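# Unwrap a straw and insert it into a lidded cup

## Task

Pull the straw free of its paper sleeve, then push it through the opening in the cup lid until it reaches the bottom of the cup. Leave the sleeve resting on the table. The cup is not fixed down, and it has to be standing upright at the end.

## Robot and tools

Robot: two arms on a table, left_arm and right_arm. left_arm carries a left hand and sits on the +y side; its base is at (+0.034, +0.321, +0.019) m. right_arm carries a right hand; its base is at (-0.003, -0.356, +0.019) m. The left hand mirrors the right one.

Scene frame: the origin is at table-top height, halfway between the nominal bases. +z is up, +x points out over the table, and +y points toward left_arm. Image sides do not follow the arm names. All positions, quaternions (wxyz), velocities and targets in results use this frame. Printed positions can be off by a few cm.

Hand point axes (right hand): +z runs along straight fingers toward the tips. +x runs across the palm, away from the thumb. +y points out of the palm face, which lies at y = -0.062 m. On the left hand +x points toward the thumb. Straight fingertips reach about 0.139 m beyond the knuckles, which are at z = -0.017 m. A rigid mast sticks out near the wrist on the palm side (x +0.05 to +0.10, z -0.16 to -0.11, out to y = +0.06; x sign flipped on the left hand) and can strike objects. Fingertips have rubber caps.

The 48-number row: one flat list covers both arms, each number in [-1, 1]. The order is:
- Left arm pose offset: dx, dy, dz, rx, ry, rz.
- Left hand: 16 motor numbers, then current_limit, then speed.
- Right arm, in the same 24-number layout.

Pose numbers are offsets, not poses. They count from that arm's Hand target at the start of the action or move, along scene-frame axes. For distance, 1.0 = 0.6 m; for rotation, 1.0 = 180 degrees. rx, ry, rz form one rotation vector, turning about the Hand target position. All zeros re-requests the current Hand target. Repeating an offset in a new action moves the arm further. Orientation is clipped per step to within 32 degrees of the measured orientation.

Hand motor order: index_mcp, index_abd, index_pip, index_dip, middle_mcp, middle_abd, middle_pip, middle_dip, ring_mcp, ring_abd, ring_pip, ring_dip, thumb_cmc, thumb_axl, thumb_mcp, thumb_ipl. These are absolute goal angles, scaled linearly between each hinge's stops, not offsets. Zero is a real goal, not 'no change'. Moving toward -1 curls the finger hinges toward the palm and swings the thumb in front of the palm. Straight values: mcp +0.75, abd 0.00, pip +0.58, dip +0.70, thumb_cmc +0.71, thumb_axl +0.68, thumb_mcp +0.23, thumb_ipl +0.17.

current_limit maps -1..+1 to 0..550 mA, with a floor of 11 mA. speed sets the goal slew rate to (speed+1)/2 of 8.5 rad/s. At the start these are +0.4 and -0.6. To keep a hand unchanged, send back its hand_goal, hand_current_limit and hand_speed. A finger squeezes only while its goal lies past the object's surface.

Tools:
- execute_actions(actions, cameras): actions is a list of actions. Each action is up to 15 rows, one per 1/30 s step; a short action repeats its last row. Every row in an action counts from that action's start pose. Send an empty list to get a status report with all camera images.
- move(target, speed, blend, stop_force, zero, blocking, cameras): sends each hand point in a straight line toward the target offsets. target is one row, or a list of up to 15 rows, all measured from the same starting Hand targets. speed is in m/s, from 0.002 to 3.6 (default 0.25); turning is capped at twice that in rad/s. blend, in m, rounds the corners of a list. stop_force, in N from 3 to 120, ends an arm's path when it feels push against its direction of travel. Do not rely on stop_force while rotating, and leave it out when backing away from contact. zero (only with stop_force) sets whether the force reference is reset first. blocking=false returns early; it cannot be combined with stop_force. Paths do not avoid obstacles. The result adds a 'move:' line giving the ending (done, off_target, moving, held, fault) and any limits (paced, held).
- wait(seconds 0 to 10, cameras): holds the last commands while the scene runs.
- stop(cameras): brakes a running move.
- zoom_image(camera, region [x0, y0, x1, y1] in pixels, at most 504 by 504): gives a closer view of the latest image from that camera.
- zero_wrist_force(arm): sets the wrist sensor's new zero.
- finished_scene(scene): ends the current scene, given its number. It cannot be undone.

Cameras: cam_head_left, cam_head_right, cam_high, cam_low, cam_left_wrist, cam_right_wrist, all 672x504. The wrist cameras are fisheye. Pass ["all"] or a list of names.

Result lines:
- end_effector_position (m), end_effector_quat_wxyz and velocities.
- Hand target: the last commanded pose, which the next offsets count from. The hand point may rest short of it; send the missing distance.
- Joint positions and joint torques.
- Wrist force/torque in the end effector's own axes, plus the peak since the last report.
- hand_goal, hand_measured, hand_current_ma, and hand_state (moving, goal, blocked, overload).
- Motor temperatures, and fault lines if any.

Avoid:
- Hitting things: arms are stiff, so aiming past a firm contact can trip a fault. Joint torque limits are 139 N m (shoulders, elbow) and 26 N m (wrists). About 150 N of outside force stops the arm for 10 s.
- Contact between the arms or hands.
- Keeping a motor at 495 mA or more for 5 s, which shuts it down.
- Motor heat at 85 °C, which brakes the arm.
- Paths close to an arm's own base.
- Dropping things, releasing moving parts, or pushing the loose cup over.
- Letting anything leave the table.

Objects may occasionally be nudged by outside disturbances.

Each tool is called after "Request:" by a JSON object that holds its "method" and its "body".

## Session

Request:
{"method": "execute_actions", "body": {"actions": []}}

Scene clock: 0.00 s.
left_arm: end_effector_position=(+0.4368, +0.4210, +0.2489) hand_goal=(+0.754, +0.000, +0.576, +0.696, +0.754, +0.000, +0.576, +0.696, +0.754, +0.000, +0.576, +0.696, +0.714, +0.678, +0.226, +0.168) hand_measured=(+0.754, +0.000, +0.576, +0.696, +0.754, +0.000, +0.576, +0.696, +0.754, +0.000, +0.576, +0.696, +0.714, +0.678, +0.226, +0.168) hand_current_ma=(+0, +0, +0, +0, +0, +0, +0, +0, +0, +0, +0, +0, +0, +0, +0, +0) hand_state=(goal, goal, goal, goal, goal, goal, goal, goal, goal, goal, goal, goal, goal, goal, goal, goal) hand_current_limit=0.40 hand_speed=-0.60 end_effector_quat_wxyz=(+0.000, -0.019, +1.000, +0.000) | right_arm: end_effector_position=(+0.4026, -0.4423, +0.2489) hand_goal=(+0.754, +0.000, +0.576, +0.696, +0.754, +0.000, +0.576, +0.696, +0.754, +0.000, +0.576, +0.696, +0.714, +0.678, +0.226, +0.168) hand_measured=(+0.754, +0.000, +0.576, +0.696, +0.754, +0.000, +0.576, +0.696, +0.754, +0.000, +0.576, +0.696, +0.714, +0.678, +0.226, +0.168) hand_current_ma=(+0, +0, +0, +0, +0, +0, +0, +0, +0, +0, +0, +0, +0, +0, +0, +0) hand_state=(goal, goal, goal, goal, goal, goal, goal, goal, goal, goal, goal, goal, goal, goal, goal, goal) hand_current_limit=0.40 hand_speed=-0.60 end_effector_quat_wxyz=(+0.000, +1.000, -0.002, +0.000)
Joint positions: left_arm=[3.458 -1.419 -2.042 -1.252 1.571 -1.255] | right_arm=[-0.316 -1.723 2.042 -1.89 -1.571 1.255]
Joint velocities: within noise
Joint torques (N m): no reading
Motor temperatures (°C): left_arm=[35 33 38 43 38 40] | right_arm=[33 29 31 39 32 38]
Wrist force (N): no reading
Wrist torque (N m): no reading
Wrist force, peak (N): no reading
Hand target: left_arm +0.4368, +0.4210, +0.2489; +0.000, -0.019, +1.000, +0.000 | right_arm +0.4026, -0.4423, +0.2489; +0.000, +1.000, -0.002, +0.000

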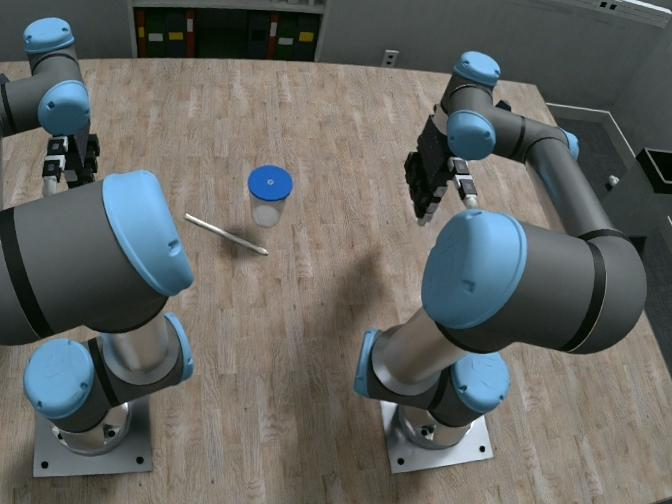

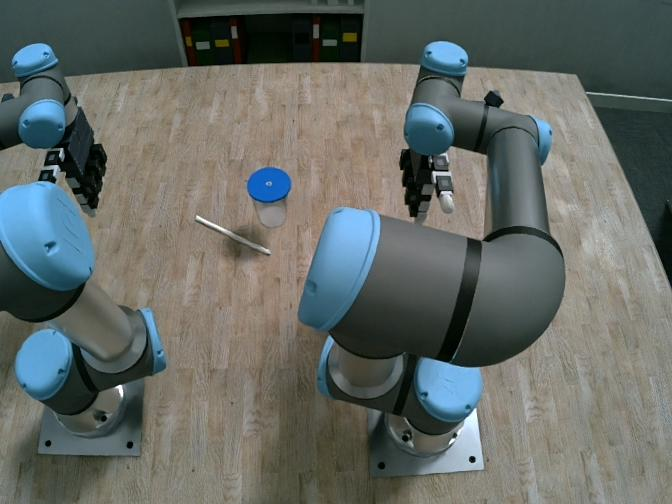

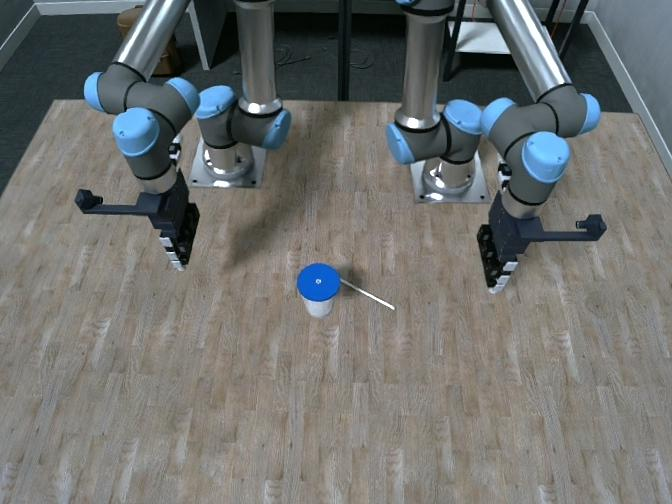

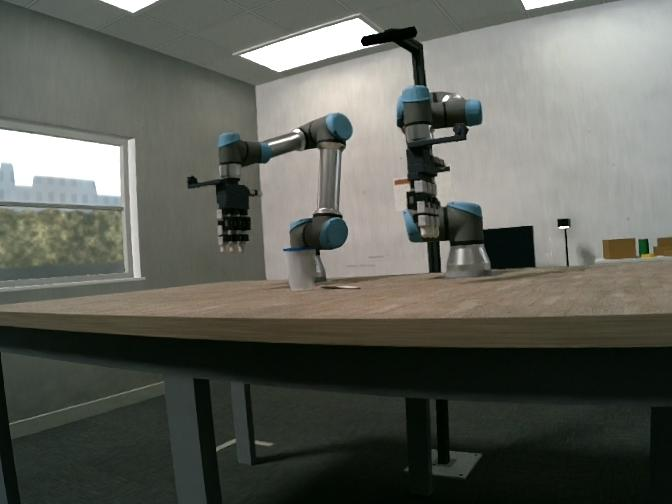

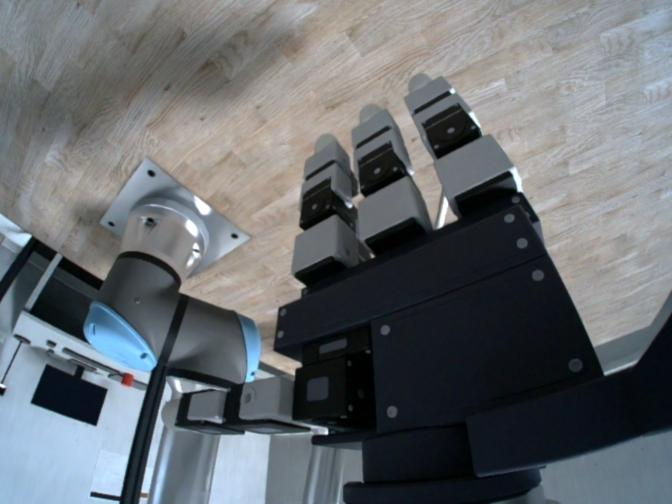

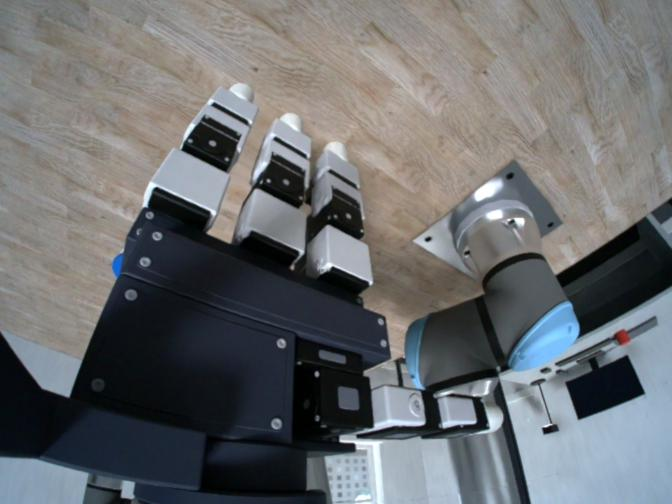

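Request:
{"method": "zoom_image", "body": {"camera": "cam_high", "region": [280, 250, 420, 340]}}

Request:
{"method": "zoom_image", "body": {"camera": "cam_head_right", "region": [180, 150, 320, 270]}}

Request:
{"method": "zoom_image", "body": {"camera": "cam_head_left", "region": [170, 150, 310, 270]}}

Request:
{"method": "zoom_image", "body": {"camera": "cam_low", "region": [270, 230, 390, 310]}}

Scaled by 3.600 from the camera's 672x504 image, which has a finer 960x720 frame.

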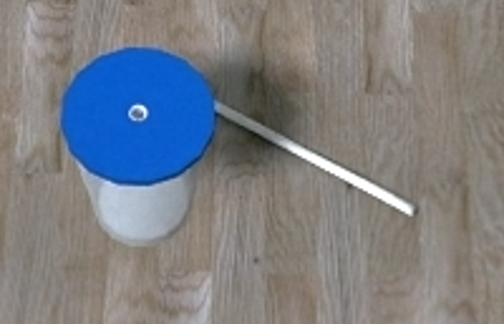

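Scaled by 3.600 from the camera's 672x504 image, which has a finer 960x720 frame.

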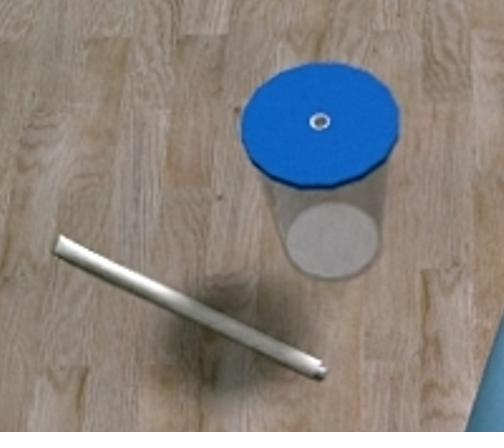

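Scaled by 3.600 from the camera's 672x504 image, which has a finer 960x720 frame.

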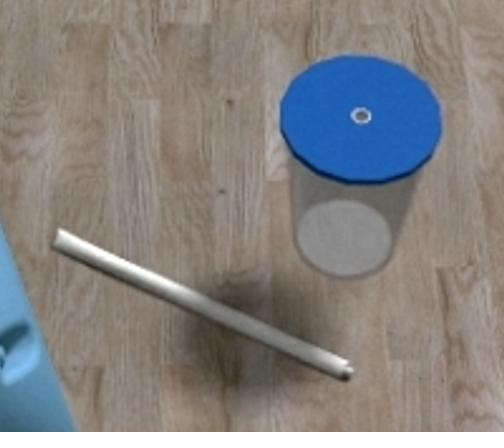

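Scaled by 4.200 from the camera's 672x504 image, which has a finer 960x720 frame.

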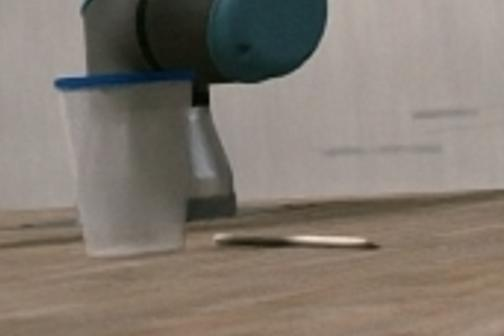

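Request:
{"method": "move", "body": {"target": [0.0687,-0.593,-0.1,-0.2714,-0.1656,0.2953, 0.501,0,-0.547,0.087,0.501,0,-0.547,0.087,1.0,0,0.576,0.696,-0.571,0.677,0.135,-0.07,0.4,-0.6, 0.162,0.154,0.085,0.2383,-0.2383,-0.4577, 0.501,0,-0.547,0.087,1.0,0,0.576,0.696,1.0,0,0.576,0.696,-0.571,0.677,0.135,-0.07,0.4,-0.6], "speed": 0.35, "cameras": ["all"]}}

Scene clock: 138.23 s.
left_arm: end_effector_position=(+0.4780, +0.0653, +0.1889) hand_goal=(+0.502, +0.000, -0.546, +0.088, +0.502, +0.000, -0.546, +0.088, +1.000, +0.000, +0.576, +0.696, -0.570, +0.678, +0.136, -0.070) hand_measured=(+0.500, +0.000, -0.540, +0.092, +0.500, +0.000, -0.540, +0.092, +0.990, +0.000, +0.576, +0.696, -0.568, +0.678, +0.134, -0.068) hand_current_ma=(-2, +0, +11, +6, -2, +0, +12, +7, -26, +0, +0, +0, +4, -1, -5, +2) hand_state=(goal, goal, goal, goal, goal, goal, goal, goal, goal, goal, goal, goal, goal, goal, goal, goal) hand_current_limit=0.40 hand_speed=-0.60 end_effector_quat_wxyz=(+0.233, -0.443, +0.768, -0.399) | right_arm: end_effector_position=(+0.4998, -0.3499, +0.2999) hand_goal=(+0.502, +0.000, -0.546, +0.088, +1.000, +0.000, +0.576, +0.696, +1.000, +0.000, +0.576, +0.696, -0.570, +0.678, +0.136, -0.070) hand_measured=(+0.500, +0.000, -0.540, +0.092, +0.990, +0.000, +0.576, +0.696, +0.990, +0.000, +0.576, +0.696, -0.568, +0.678, +0.134, -0.068) hand_current_ma=(+0, +0, +1, +0, -2, +0, +0, +0, -2, +0, +0, +0, +0, +0, +0, +0) hand_state=(goal, goal, goal, goal, goal, goal, goal, goal, goal, goal, goal, goal, goal, goal, goal, goal) hand_current_limit=0.40 hand_speed=-0.60 end_effector_quat_wxyz=(-0.327, +0.626, -0.628, +0.326)
Joint positions: left_arm=[3.005 -1.639 -2.351 0.193 1.231 -2.885] | right_arm=[-0.418 -1.739 2.211 -2.959 -1.229 2.893]
Joint torques (N m): left_arm=[-8.57 13.92 9.29 5.76 0.88 -2.03] | right_arm=[10.84 0.28 -10.96 -4.57 -1.49 1.23]
Wrist force (N): left_arm=[-0.1 0.9 0.0] | right_arm=[-0.4 -1.7 0.4]
Wrist torque (N m): left_arm=[0.04 0.06 0.01] | right_arm=[-0.57 0.15 -0.05]
Wrist force, peak (N): left_arm=[0.1 1.3 -0.3] | right_arm=[-0.6 -1.9 0.7]
Hand target: left_arm +0.4780, +0.0652, +0.1889; +0.233, -0.443, +0.768, -0.399 | right_arm +0.4998, -0.3499, +0.2999; -0.327, +0.626, -0.628, +0.326
Off the commanded pose: left_arm 0.000 m, 0 deg | right_arm 0.000 m, 0 deg.
move: done

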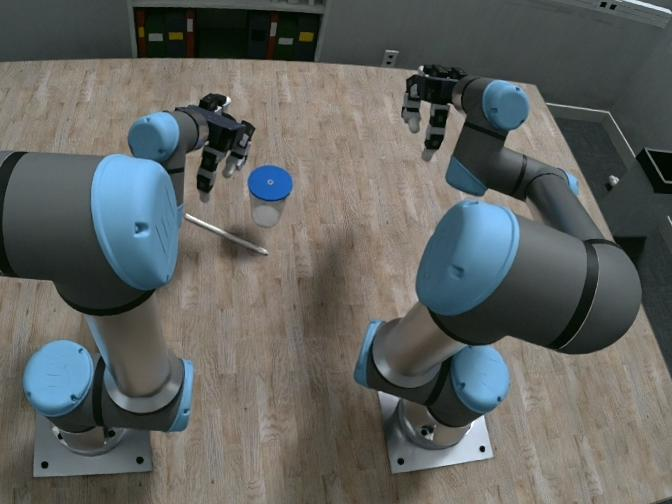

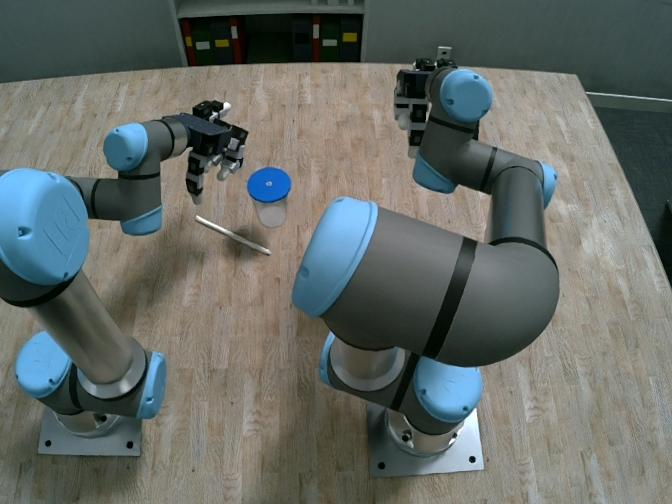

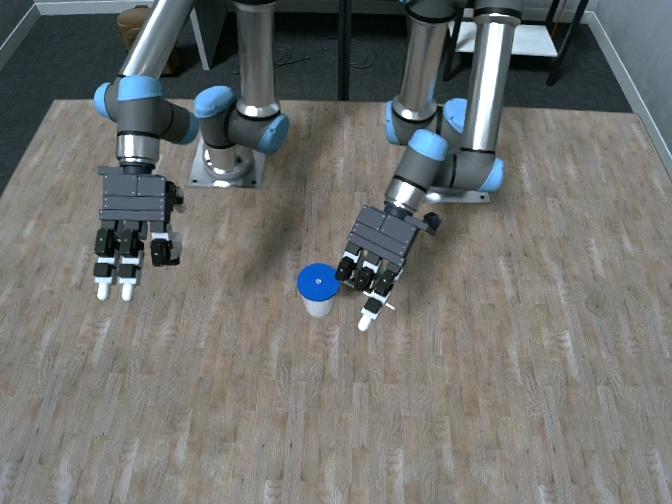

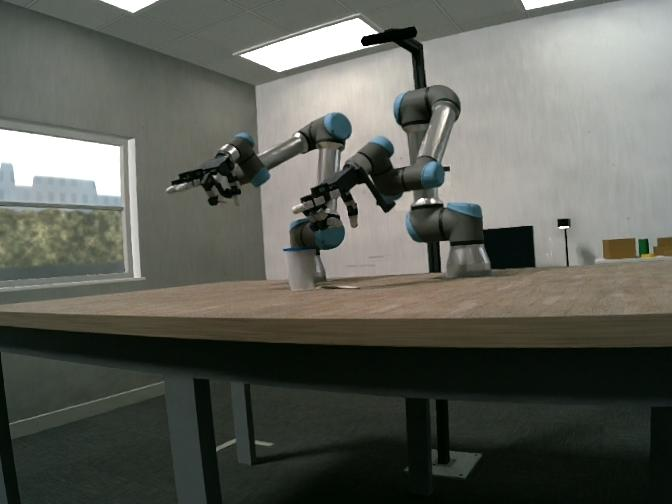

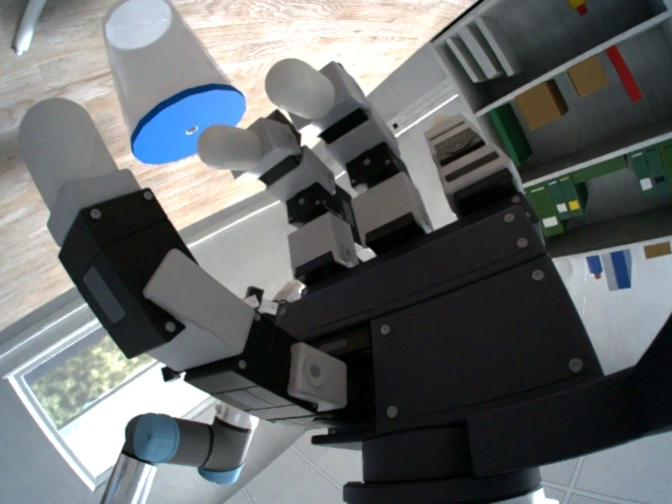

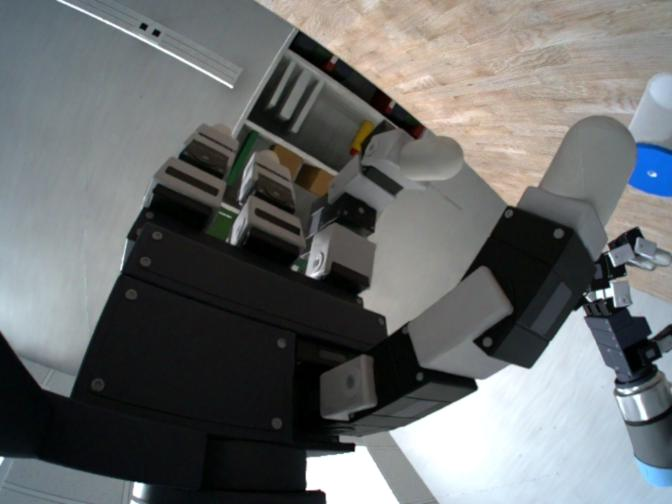

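Request:
{"method": "zoom_image", "body": {"camera": "cam_high", "region": [290, 190, 450, 350]}}

Request:
{"method": "zoom_image", "body": {"camera": "cam_head_right", "region": [160, 90, 320, 270]}}

Request:
{"method": "zoom_image", "body": {"camera": "cam_low", "region": [270, 130, 450, 310]}}

Request:
{"method": "zoom_image", "body": {"camera": "cam_head_left", "region": [150, 80, 310, 270]}}

Scaled by 3.150 from the camera's 672x504 image, which has a finer 960x720 frame.

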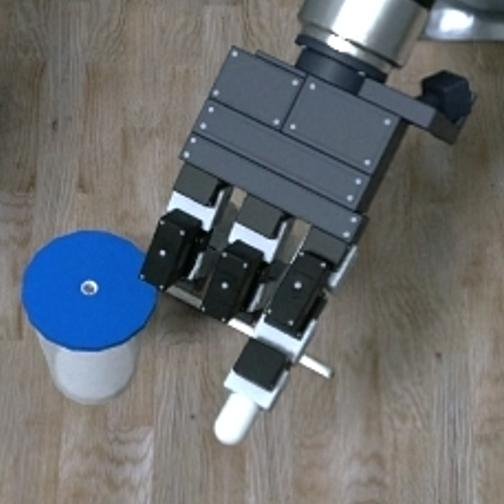

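Scaled by 2.800 from the camera's 672x504 image, which has a finer 960x720 frame.

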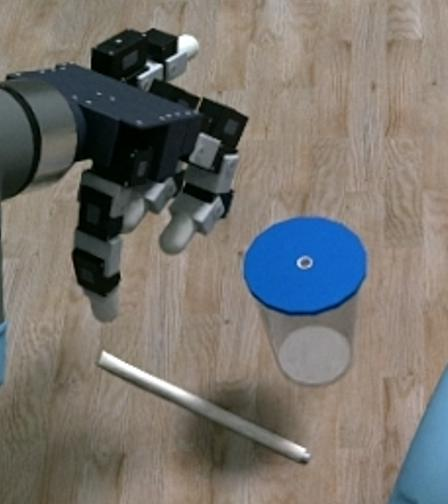

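Scaled by 2.800 from the camera's 672x504 image, which has a finer 960x720 frame.

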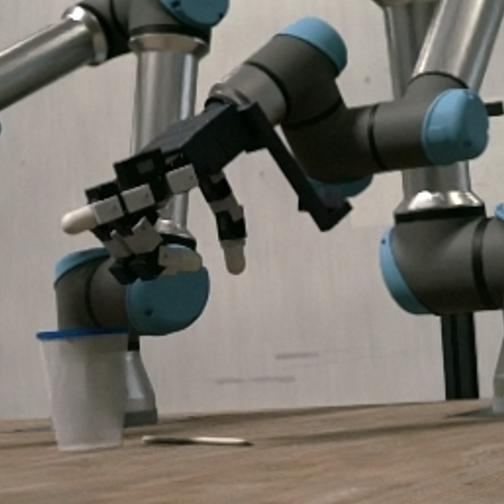

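Scaled by 2.653 from the camera's 672x504 image, which has a finer 960x720 frame.

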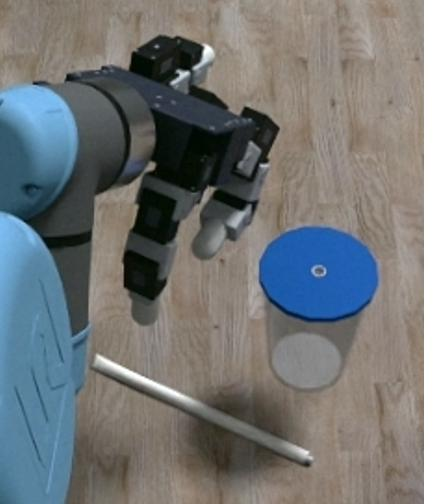

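Request:
{"method": "move", "body": {"target": [0,0,-0.2066,0,0,0, 0.501,0,-0.547,0.087,0.501,0,-0.547,0.087,1.0,0,0.576,0.696,-0.571,0.677,0.135,-0.07,0.4,-0.6, 0,0,0,0,0,0, 0.501,0,-0.547,0.087,1.0,0,0.576,0.696,1.0,0,0.576,0.696,-0.571,0.677,0.135,-0.07,0.4,-0.6], "speed": 0.25, "cameras": ["all"]}}

Request:
{"method": "zoom_image", "body": {"camera": "cam_high", "region": [290, 210, 420, 340]}}

Request:
{"method": "zoom_image", "body": {"camera": "cam_head_right", "region": [160, 130, 300, 270]}}

Request:
{"method": "zoom_image", "body": {"camera": "cam_low", "region": [270, 180, 400, 310]}}

Request:
{"method": "zoom_image", "body": {"camera": "cam_head_left", "region": [150, 130, 290, 270]}}

Scene clock: 153.90 s.
left_arm: end_effector_position=(+0.4780, +0.0653, +0.0650) hand_goal=(+0.502, +0.000, -0.546, +0.088, +0.502, +0.000, -0.546, +0.088, +1.000, +0.000, +0.576, +0.696, -0.570, +0.678, +0.136, -0.070) hand_measured=(+0.500, +0.000, -0.542, +0.092, +0.500, +0.000, -0.540, +0.092, +0.990, +0.000, +0.576, +0.696, -0.568, +0.678, +0.134, -0.068) hand_current_ma=(-3, +0, +10, +6, -3, +0, +11, +7, -26, +0, +0, +0, +4, -1, -5, +2) hand_state=(goal, goal, goal, goal, goal, goal, goal, goal, goal, goal, goal, goal, goal, goal, goal, goal) hand_current_limit=0.40 hand_speed=-0.60 end_effector_quat_wxyz=(+0.233, -0.443, +0.768, -0.398) | right_arm: end_effector_position=(+0.4998, -0.3499, +0.2999) hand_goal=(+0.502, +0.000, -0.546, +0.088, +1.000, +0.000, +0.576, +0.696, +1.000, +0.000, +0.576, +0.696, -0.570, +0.678, +0.136, -0.070) hand_measured=(+0.500, +0.000, -0.540, +0.092, +0.990, +0.000, +0.576, +0.696, +0.990, +0.000, +0.576, +0.696, -0.568, +0.678, +0.134, -0.068) hand_current_ma=(+0, +0, +1, +0, -2, +0, +0, +0, -2, +0, +0, +0, +0, +0, +0, +0) hand_state=(goal, goal, goal, goal, goal, goal, goal, goal, goal, goal, goal, goal, goal, goal, goal, goal) hand_current_limit=0.40 hand_speed=-0.60 end_effector_quat_wxyz=(-0.327, +0.626, -0.628, +0.326)
Joint positions: left_arm=[3.005 -2.015 -2.425 0.644 1.231 -2.886] | right_arm=[-0.418 -1.739 2.211 -2.959 -1.229 2.893]
Joint torques (N m): left_arm=[-9.46 21.48 15.89 5.97 0.87 -2.28] | right_arm=[11.25 -0.05 -9.98 -4.29 -1.28 1.63]
Wrist force (N): left_arm=[0.1 1.1 -0.3] | right_arm=[-0.3 -1.5 0.1]
Wrist torque (N m): left_arm=[0.07 0.04 0.02] | right_arm=[-0.53 0.15 -0.04]
Wrist force, peak (N): left_arm=[0.4 2.3 0.3] | right_arm=[0.0 -2.1 0.3]
Hand target: left_arm +0.4780, +0.0652, +0.0650; +0.233, -0.443, +0.768, -0.399 | right_arm +0.4998, -0.3499, +0.2999; -0.327, +0.626, -0.628, +0.326
Off the commanded pose: left_arm 0.000 m, 0 deg | right_arm 0.000 m, 0 deg.
move: done

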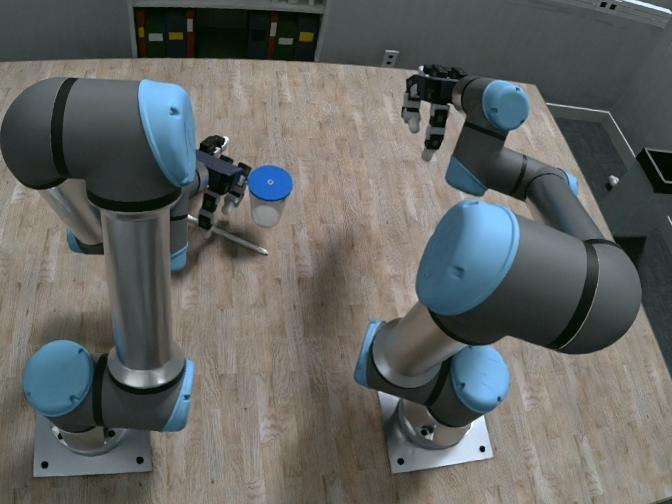

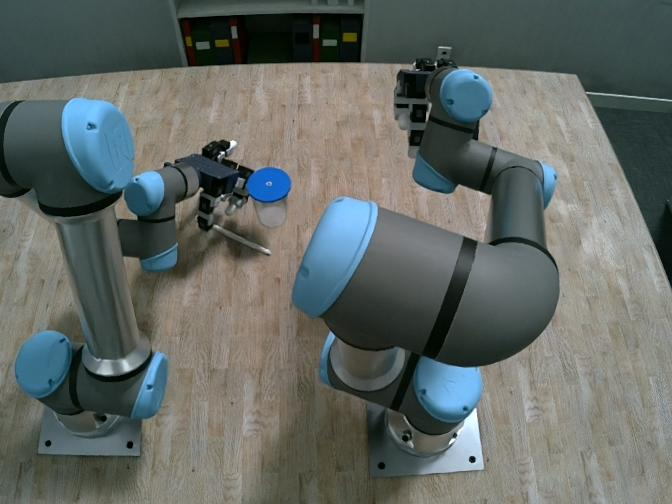

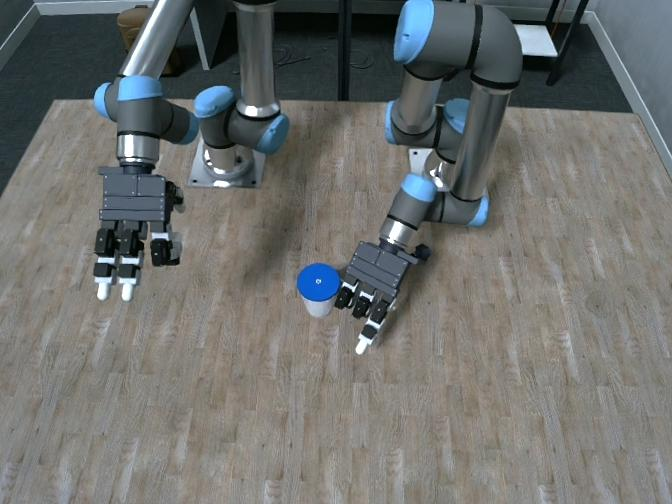

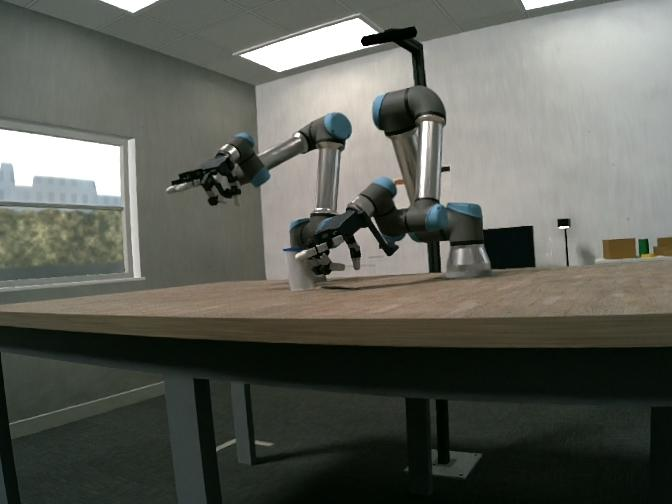

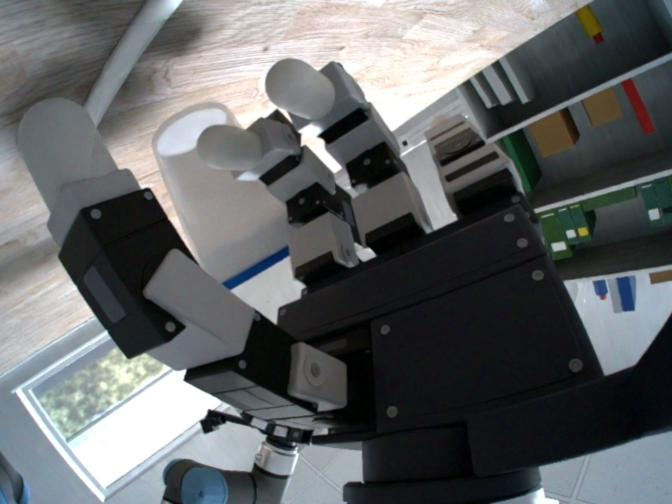

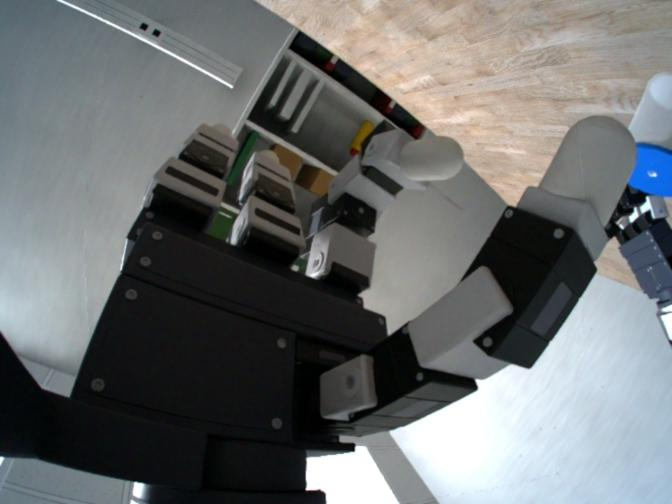

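Scaled by 3.877 from the camera's 672x504 image, which has a finer 960x720 frame.

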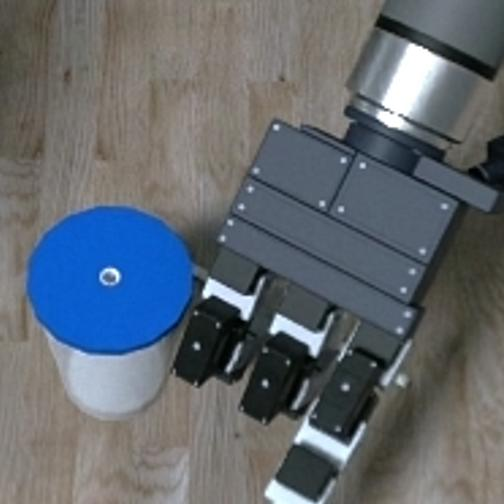

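Scaled by 3.600 from the camera's 672x504 image, which has a finer 960x720 frame.

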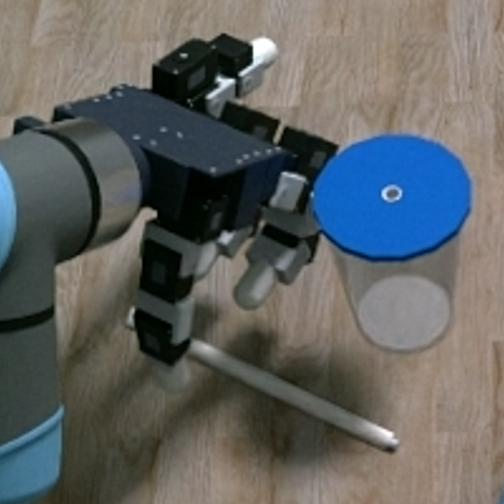

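Scaled by 3.877 from the camera's 672x504 image, which has a finer 960x720 frame.

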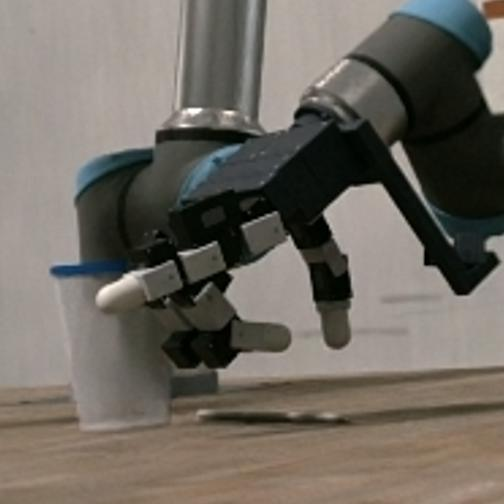

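Scaled by 3.600 from the camera's 672x504 image, which has a finer 960x720 frame.

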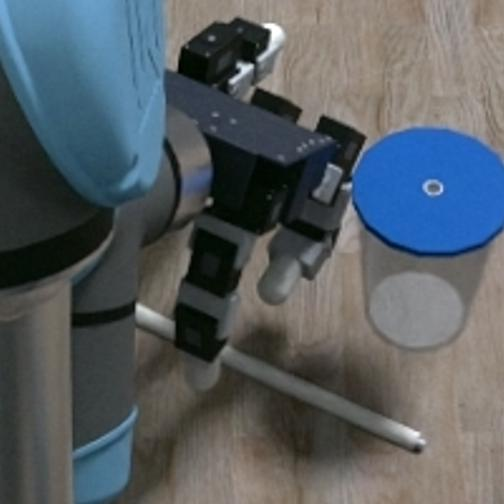

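Request:
{"method": "move", "body": {"target": [0.0383,0.0067,-0.05,0,0,0, 0.501,0,-0.547,0.087,0.501,0,-0.547,0.087,1.0,0,0.576,0.696,-0.571,0.677,0.135,-0.07,0.4,-0.6, 0,0,0,0,0,0, 0.501,0,-0.547,0.087,1.0,0,0.576,0.696,1.0,0,0.576,0.696,-0.571,0.677,0.135,-0.07,0.4,-0.6], "speed": 0.1, "stop_force": 8, "cameras": ["cam_head_right","cam_low","cam_left_wrist"]}}

Request:
{"method": "zoom_image", "body": {"camera": "cam_head_right", "region": [160, 130, 300, 270]}}

Request:
{"method": "zoom_image", "body": {"camera": "cam_low", "region": [270, 200, 380, 310]}}

Scene clock: 172.97 s.
left_arm: end_effector_position=(+0.5010, +0.0693, +0.0350) hand_goal=(+0.502, +0.000, -0.546, +0.088, +0.502, +0.000, -0.546, +0.088, +1.000, +0.000, +0.576, +0.696, -0.570, +0.678, +0.136, -0.070) hand_measured=(+0.500, +0.000, -0.542, +0.092, +0.500, +0.000, -0.540, +0.092, +0.990, +0.000, +0.576, +0.696, -0.568, +0.678, +0.134, -0.068) hand_current_ma=(-3, +0, +10, +6, -3, +0, +11, +7, -26, +0, +0, +0, +4, -1, -5, +2) hand_state=(goal, goal, goal, goal, goal, goal, goal, goal, goal, goal, goal, goal, goal, goal, goal, goal) hand_current_limit=0.40 hand_speed=-0.60 end_effector_quat_wxyz=(+0.233, -0.443, +0.768, -0.399) | right_arm: end_effector_position=(+0.4998, -0.3499, +0.2999) hand_goal=(+0.502, +0.000, -0.546, +0.088, +1.000, +0.000, +0.576, +0.696, +1.000, +0.000, +0.576, +0.696, -0.570, +0.678, +0.136, -0.070) hand_measured=(+0.500, +0.000, -0.540, +0.092, +0.990, +0.000, +0.576, +0.696, +0.990, +0.000, +0.576, +0.696, -0.568, +0.678, +0.134, -0.068) hand_current_ma=(+0, +0, +1, +0, -2, +0, +0, +0, -2, +0, +0, +0, +0, +0, +0, +0) hand_state=(goal, goal, goal, goal, goal, goal, goal, goal, goal, goal, goal, goal, goal, goal, goal, goal) hand_current_limit=0.40 hand_speed=-0.60 end_effector_quat_wxyz=(-0.327, +0.626, -0.628, +0.326)
Joint positions: left_arm=[3.022 -2.133 -2.369 0.702 1.217 -2.875] | right_arm=[-0.418 -1.739 2.211 -2.959 -1.229 2.893]
Joint torques (N m): left_arm=[10.17 23.94 15.31 5.98 -2.13 2.06] | right_arm=[11.46 0.45 -10.7 -4.13 -1.31 1.65]
Wrist force (N): left_arm=[0.2 1.0 -0.1] | right_arm=[0.0 -1.6 0.8]
Wrist torque (N m): left_arm=[0.05 0.03 -0.07] | right_arm=[-0.59 0.09 -0.02]
Wrist force, peak (N): left_arm=[-0.1 1.4 0.1] | right_arm=[-0.6 -2.0 0.3]
Hand target: left_arm +0.5010, +0.0693, +0.0350; +0.233, -0.443, +0.768, -0.399 | right_arm +0.4998, -0.3499, +0.2999; -0.327, +0.626, -0.628, +0.326
Off the commanded pose: left_arm 0.000 m, 0 deg | right_arm 0.000 m, 0 deg.
move: done
Images, in order (width x height): cam_head_right 672x504, cam_low 672x504, cam_left_wrist 672x504.

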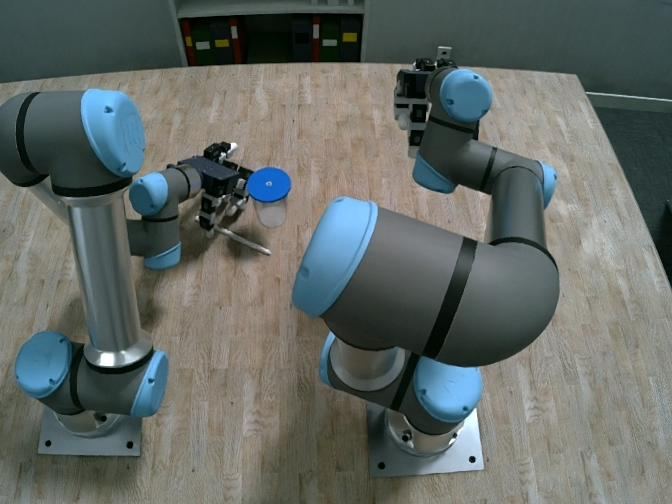

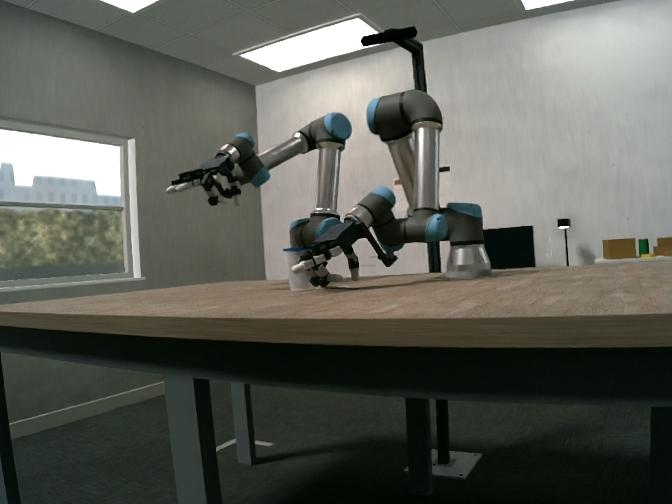

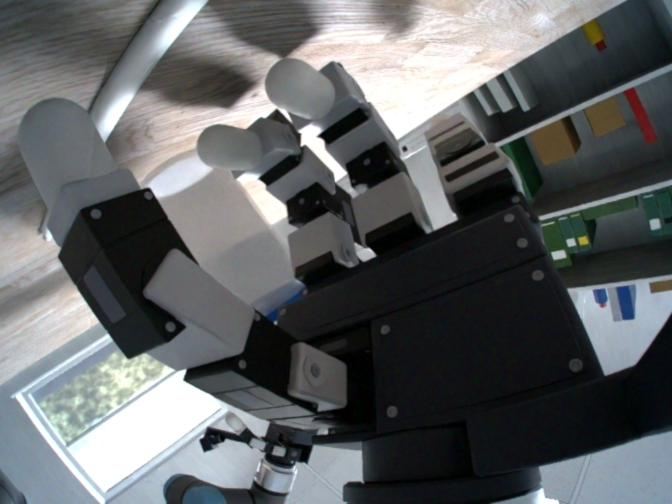

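Scaled by 3.600 from the camera's 672x504 image, which has a finer 960x720 frame.

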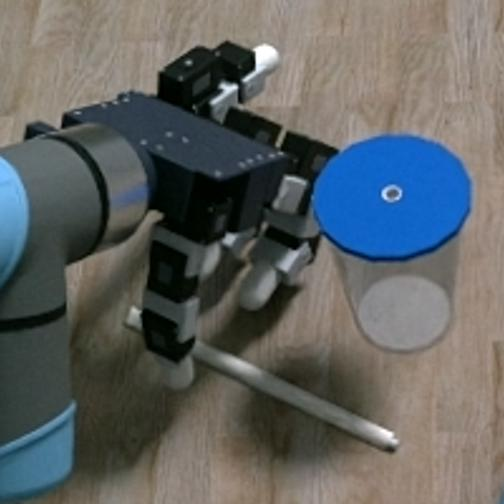

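Scaled by 4.582 from the camera's 672x504 image, which has a finer 960x720 frame.

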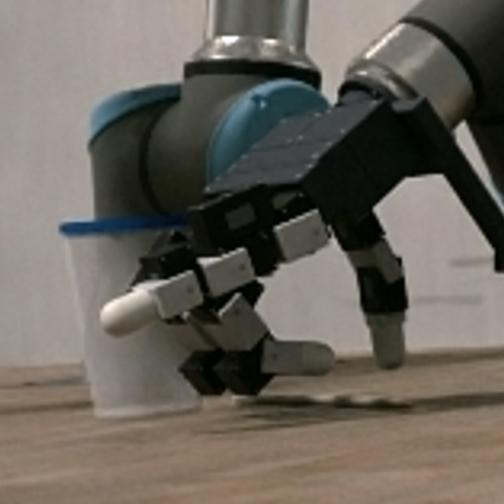

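Request:
{"method": "move", "body": {"target": [0,0,-0.035,0,0,0, 0.501,0,-0.547,0.087,0.501,0,-0.547,0.087,1.0,0,0.576,0.696,-0.571,0.677,0.135,-0.07,0.4,-0.6, 0,0,0,0,0,0, 0.501,0,-0.547,0.087,1.0,0,0.576,0.696,1.0,0,0.576,0.696,-0.571,0.677,0.135,-0.07,0.4,-0.6], "speed": 0.02, "stop_force": 4, "cameras": ["cam_head_right","cam_low","cam_left_wrist"]}}

Request:
{"method": "zoom_image", "body": {"camera": "cam_head_right", "region": [160, 130, 300, 270]}}

Request:
{"method": "zoom_image", "body": {"camera": "cam_low", "region": [270, 200, 380, 310]}}

Scene clock: 185.13 s.
left_arm: end_effector_position=(+0.5010, +0.0693, +0.0202) hand_goal=(+0.502, +0.000, -0.546, +0.088, +0.502, +0.000, -0.546, +0.088, +1.000, +0.000, +0.576, +0.696, -0.570, +0.678, +0.136, -0.070) hand_measured=(+0.504, +0.000, -0.548, +0.092, +0.500, +0.000, -0.548, +0.092, +0.990, +0.000, +0.576, +0.696, -0.568, +0.678, +0.134, -0.068) hand_current_ma=(+2, +0, -4, +6, -2, +0, -2, +7, -26, +0, +0, +0, +4, -1, -5, +2) hand_state=(goal, goal, goal, goal, goal, goal, goal, goal, goal, goal, goal, goal, goal, goal, goal, goal) hand_current_limit=0.40 hand_speed=-0.60 end_effector_quat_wxyz=(+0.233, -0.443, +0.768, -0.398) | right_arm: end_effector_position=(+0.4998, -0.3499, +0.2999) hand_goal=(+0.502, +0.000, -0.546, +0.088, +1.000, +0.000, +0.576, +0.696, +1.000, +0.000, +0.576, +0.696, -0.570, +0.678, +0.136, -0.070) hand_measured=(+0.500, +0.000, -0.540, +0.092, +0.990, +0.000, +0.576, +0.696, +0.990, +0.000, +0.576, +0.696, -0.568, +0.678, +0.134, -0.068) hand_current_ma=(+0, +0, +1, +0, -2, +0, +0, +0, -2, +0, +0, +0, +0, +0, +0, +0) hand_state=(goal, goal, goal, goal, goal, goal, goal, goal, goal, goal, goal, goal, goal, goal, goal, goal) hand_current_limit=0.40 hand_speed=-0.60 end_effector_quat_wxyz=(-0.327, +0.626, -0.628, +0.326)
Joint positions: left_arm=[3.022 -2.181 -2.365 0.747 1.217 -2.875] | right_arm=[-0.418 -1.739 2.211 -2.959 -1.229 2.893]
Joint torques (N m): left_arm=[5.5 40.6 -1.54 0.2 0.69 1.8] | right_arm=[10.08 0.84 -10.29 -4.12 -1.24 1.65]
Wrist force (N): left_arm=[-0.1 0.7 -0.7] | right_arm=[-0.6 -1.4 0.4]
Wrist torque (N m): left_arm=[0.13 0.02 -0.10] | right_arm=[-0.54 0.17 -0.06]
Wrist force, peak (N): left_arm=[0.1 -12.6 -10.4] | right_arm=[-0.5 -2.0 0.8]
Hand target: left_arm +0.5010, +0.0693, +0.0202; +0.233, -0.443, +0.768, -0.398 (not the last commanded pose) | right_arm +0.4998, -0.3499, +0.2999; -0.327, +0.626, -0.628, +0.326
Off the commanded pose: left_arm 0.006 m, 0 deg | right_arm 0.000 m, 0 deg.
move: contact (left_arm)
Images, in order (width x height): cam_head_right 672x504, cam_low 672x504, cam_left_wrist 672x504.

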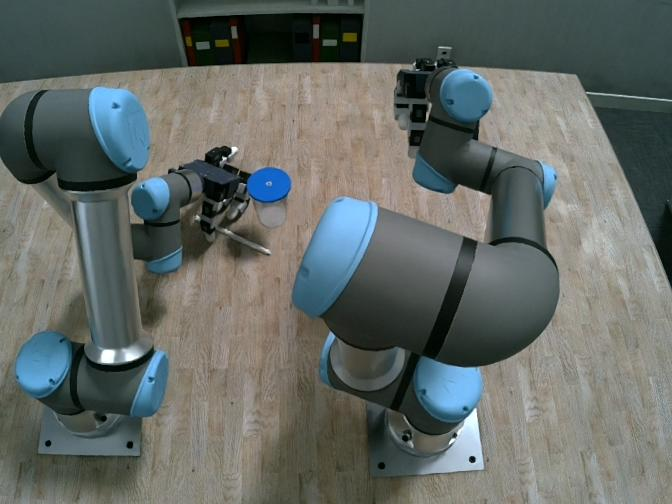

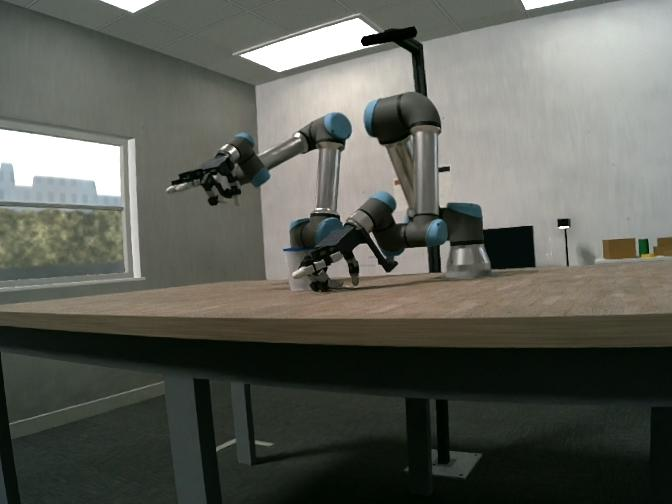

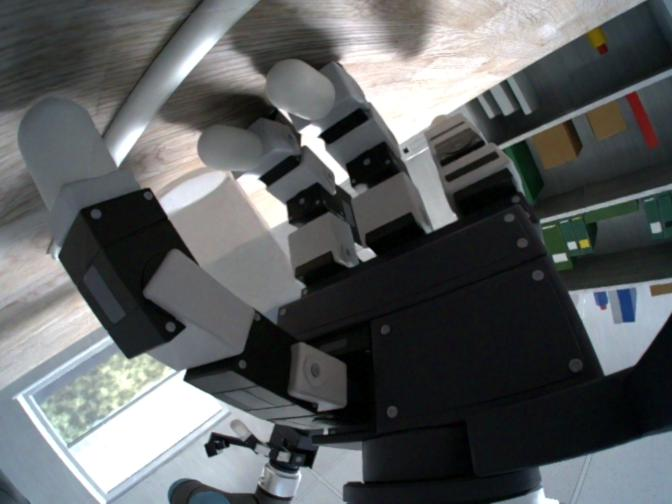

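Scaled by 3.600 from the camera's 672x504 image, which has a finer 960x720 frame.

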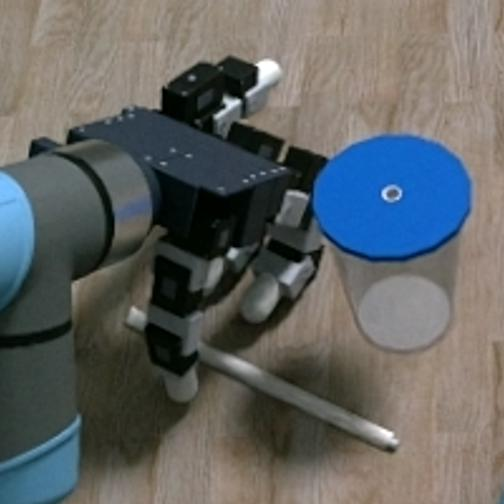

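Scaled by 4.582 from the camera's 672x504 image, which has a finer 960x720 frame.

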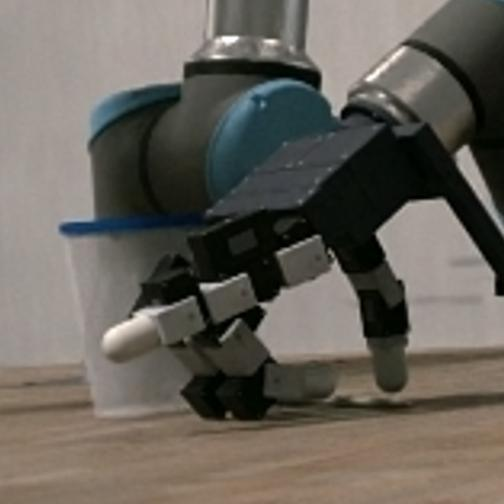

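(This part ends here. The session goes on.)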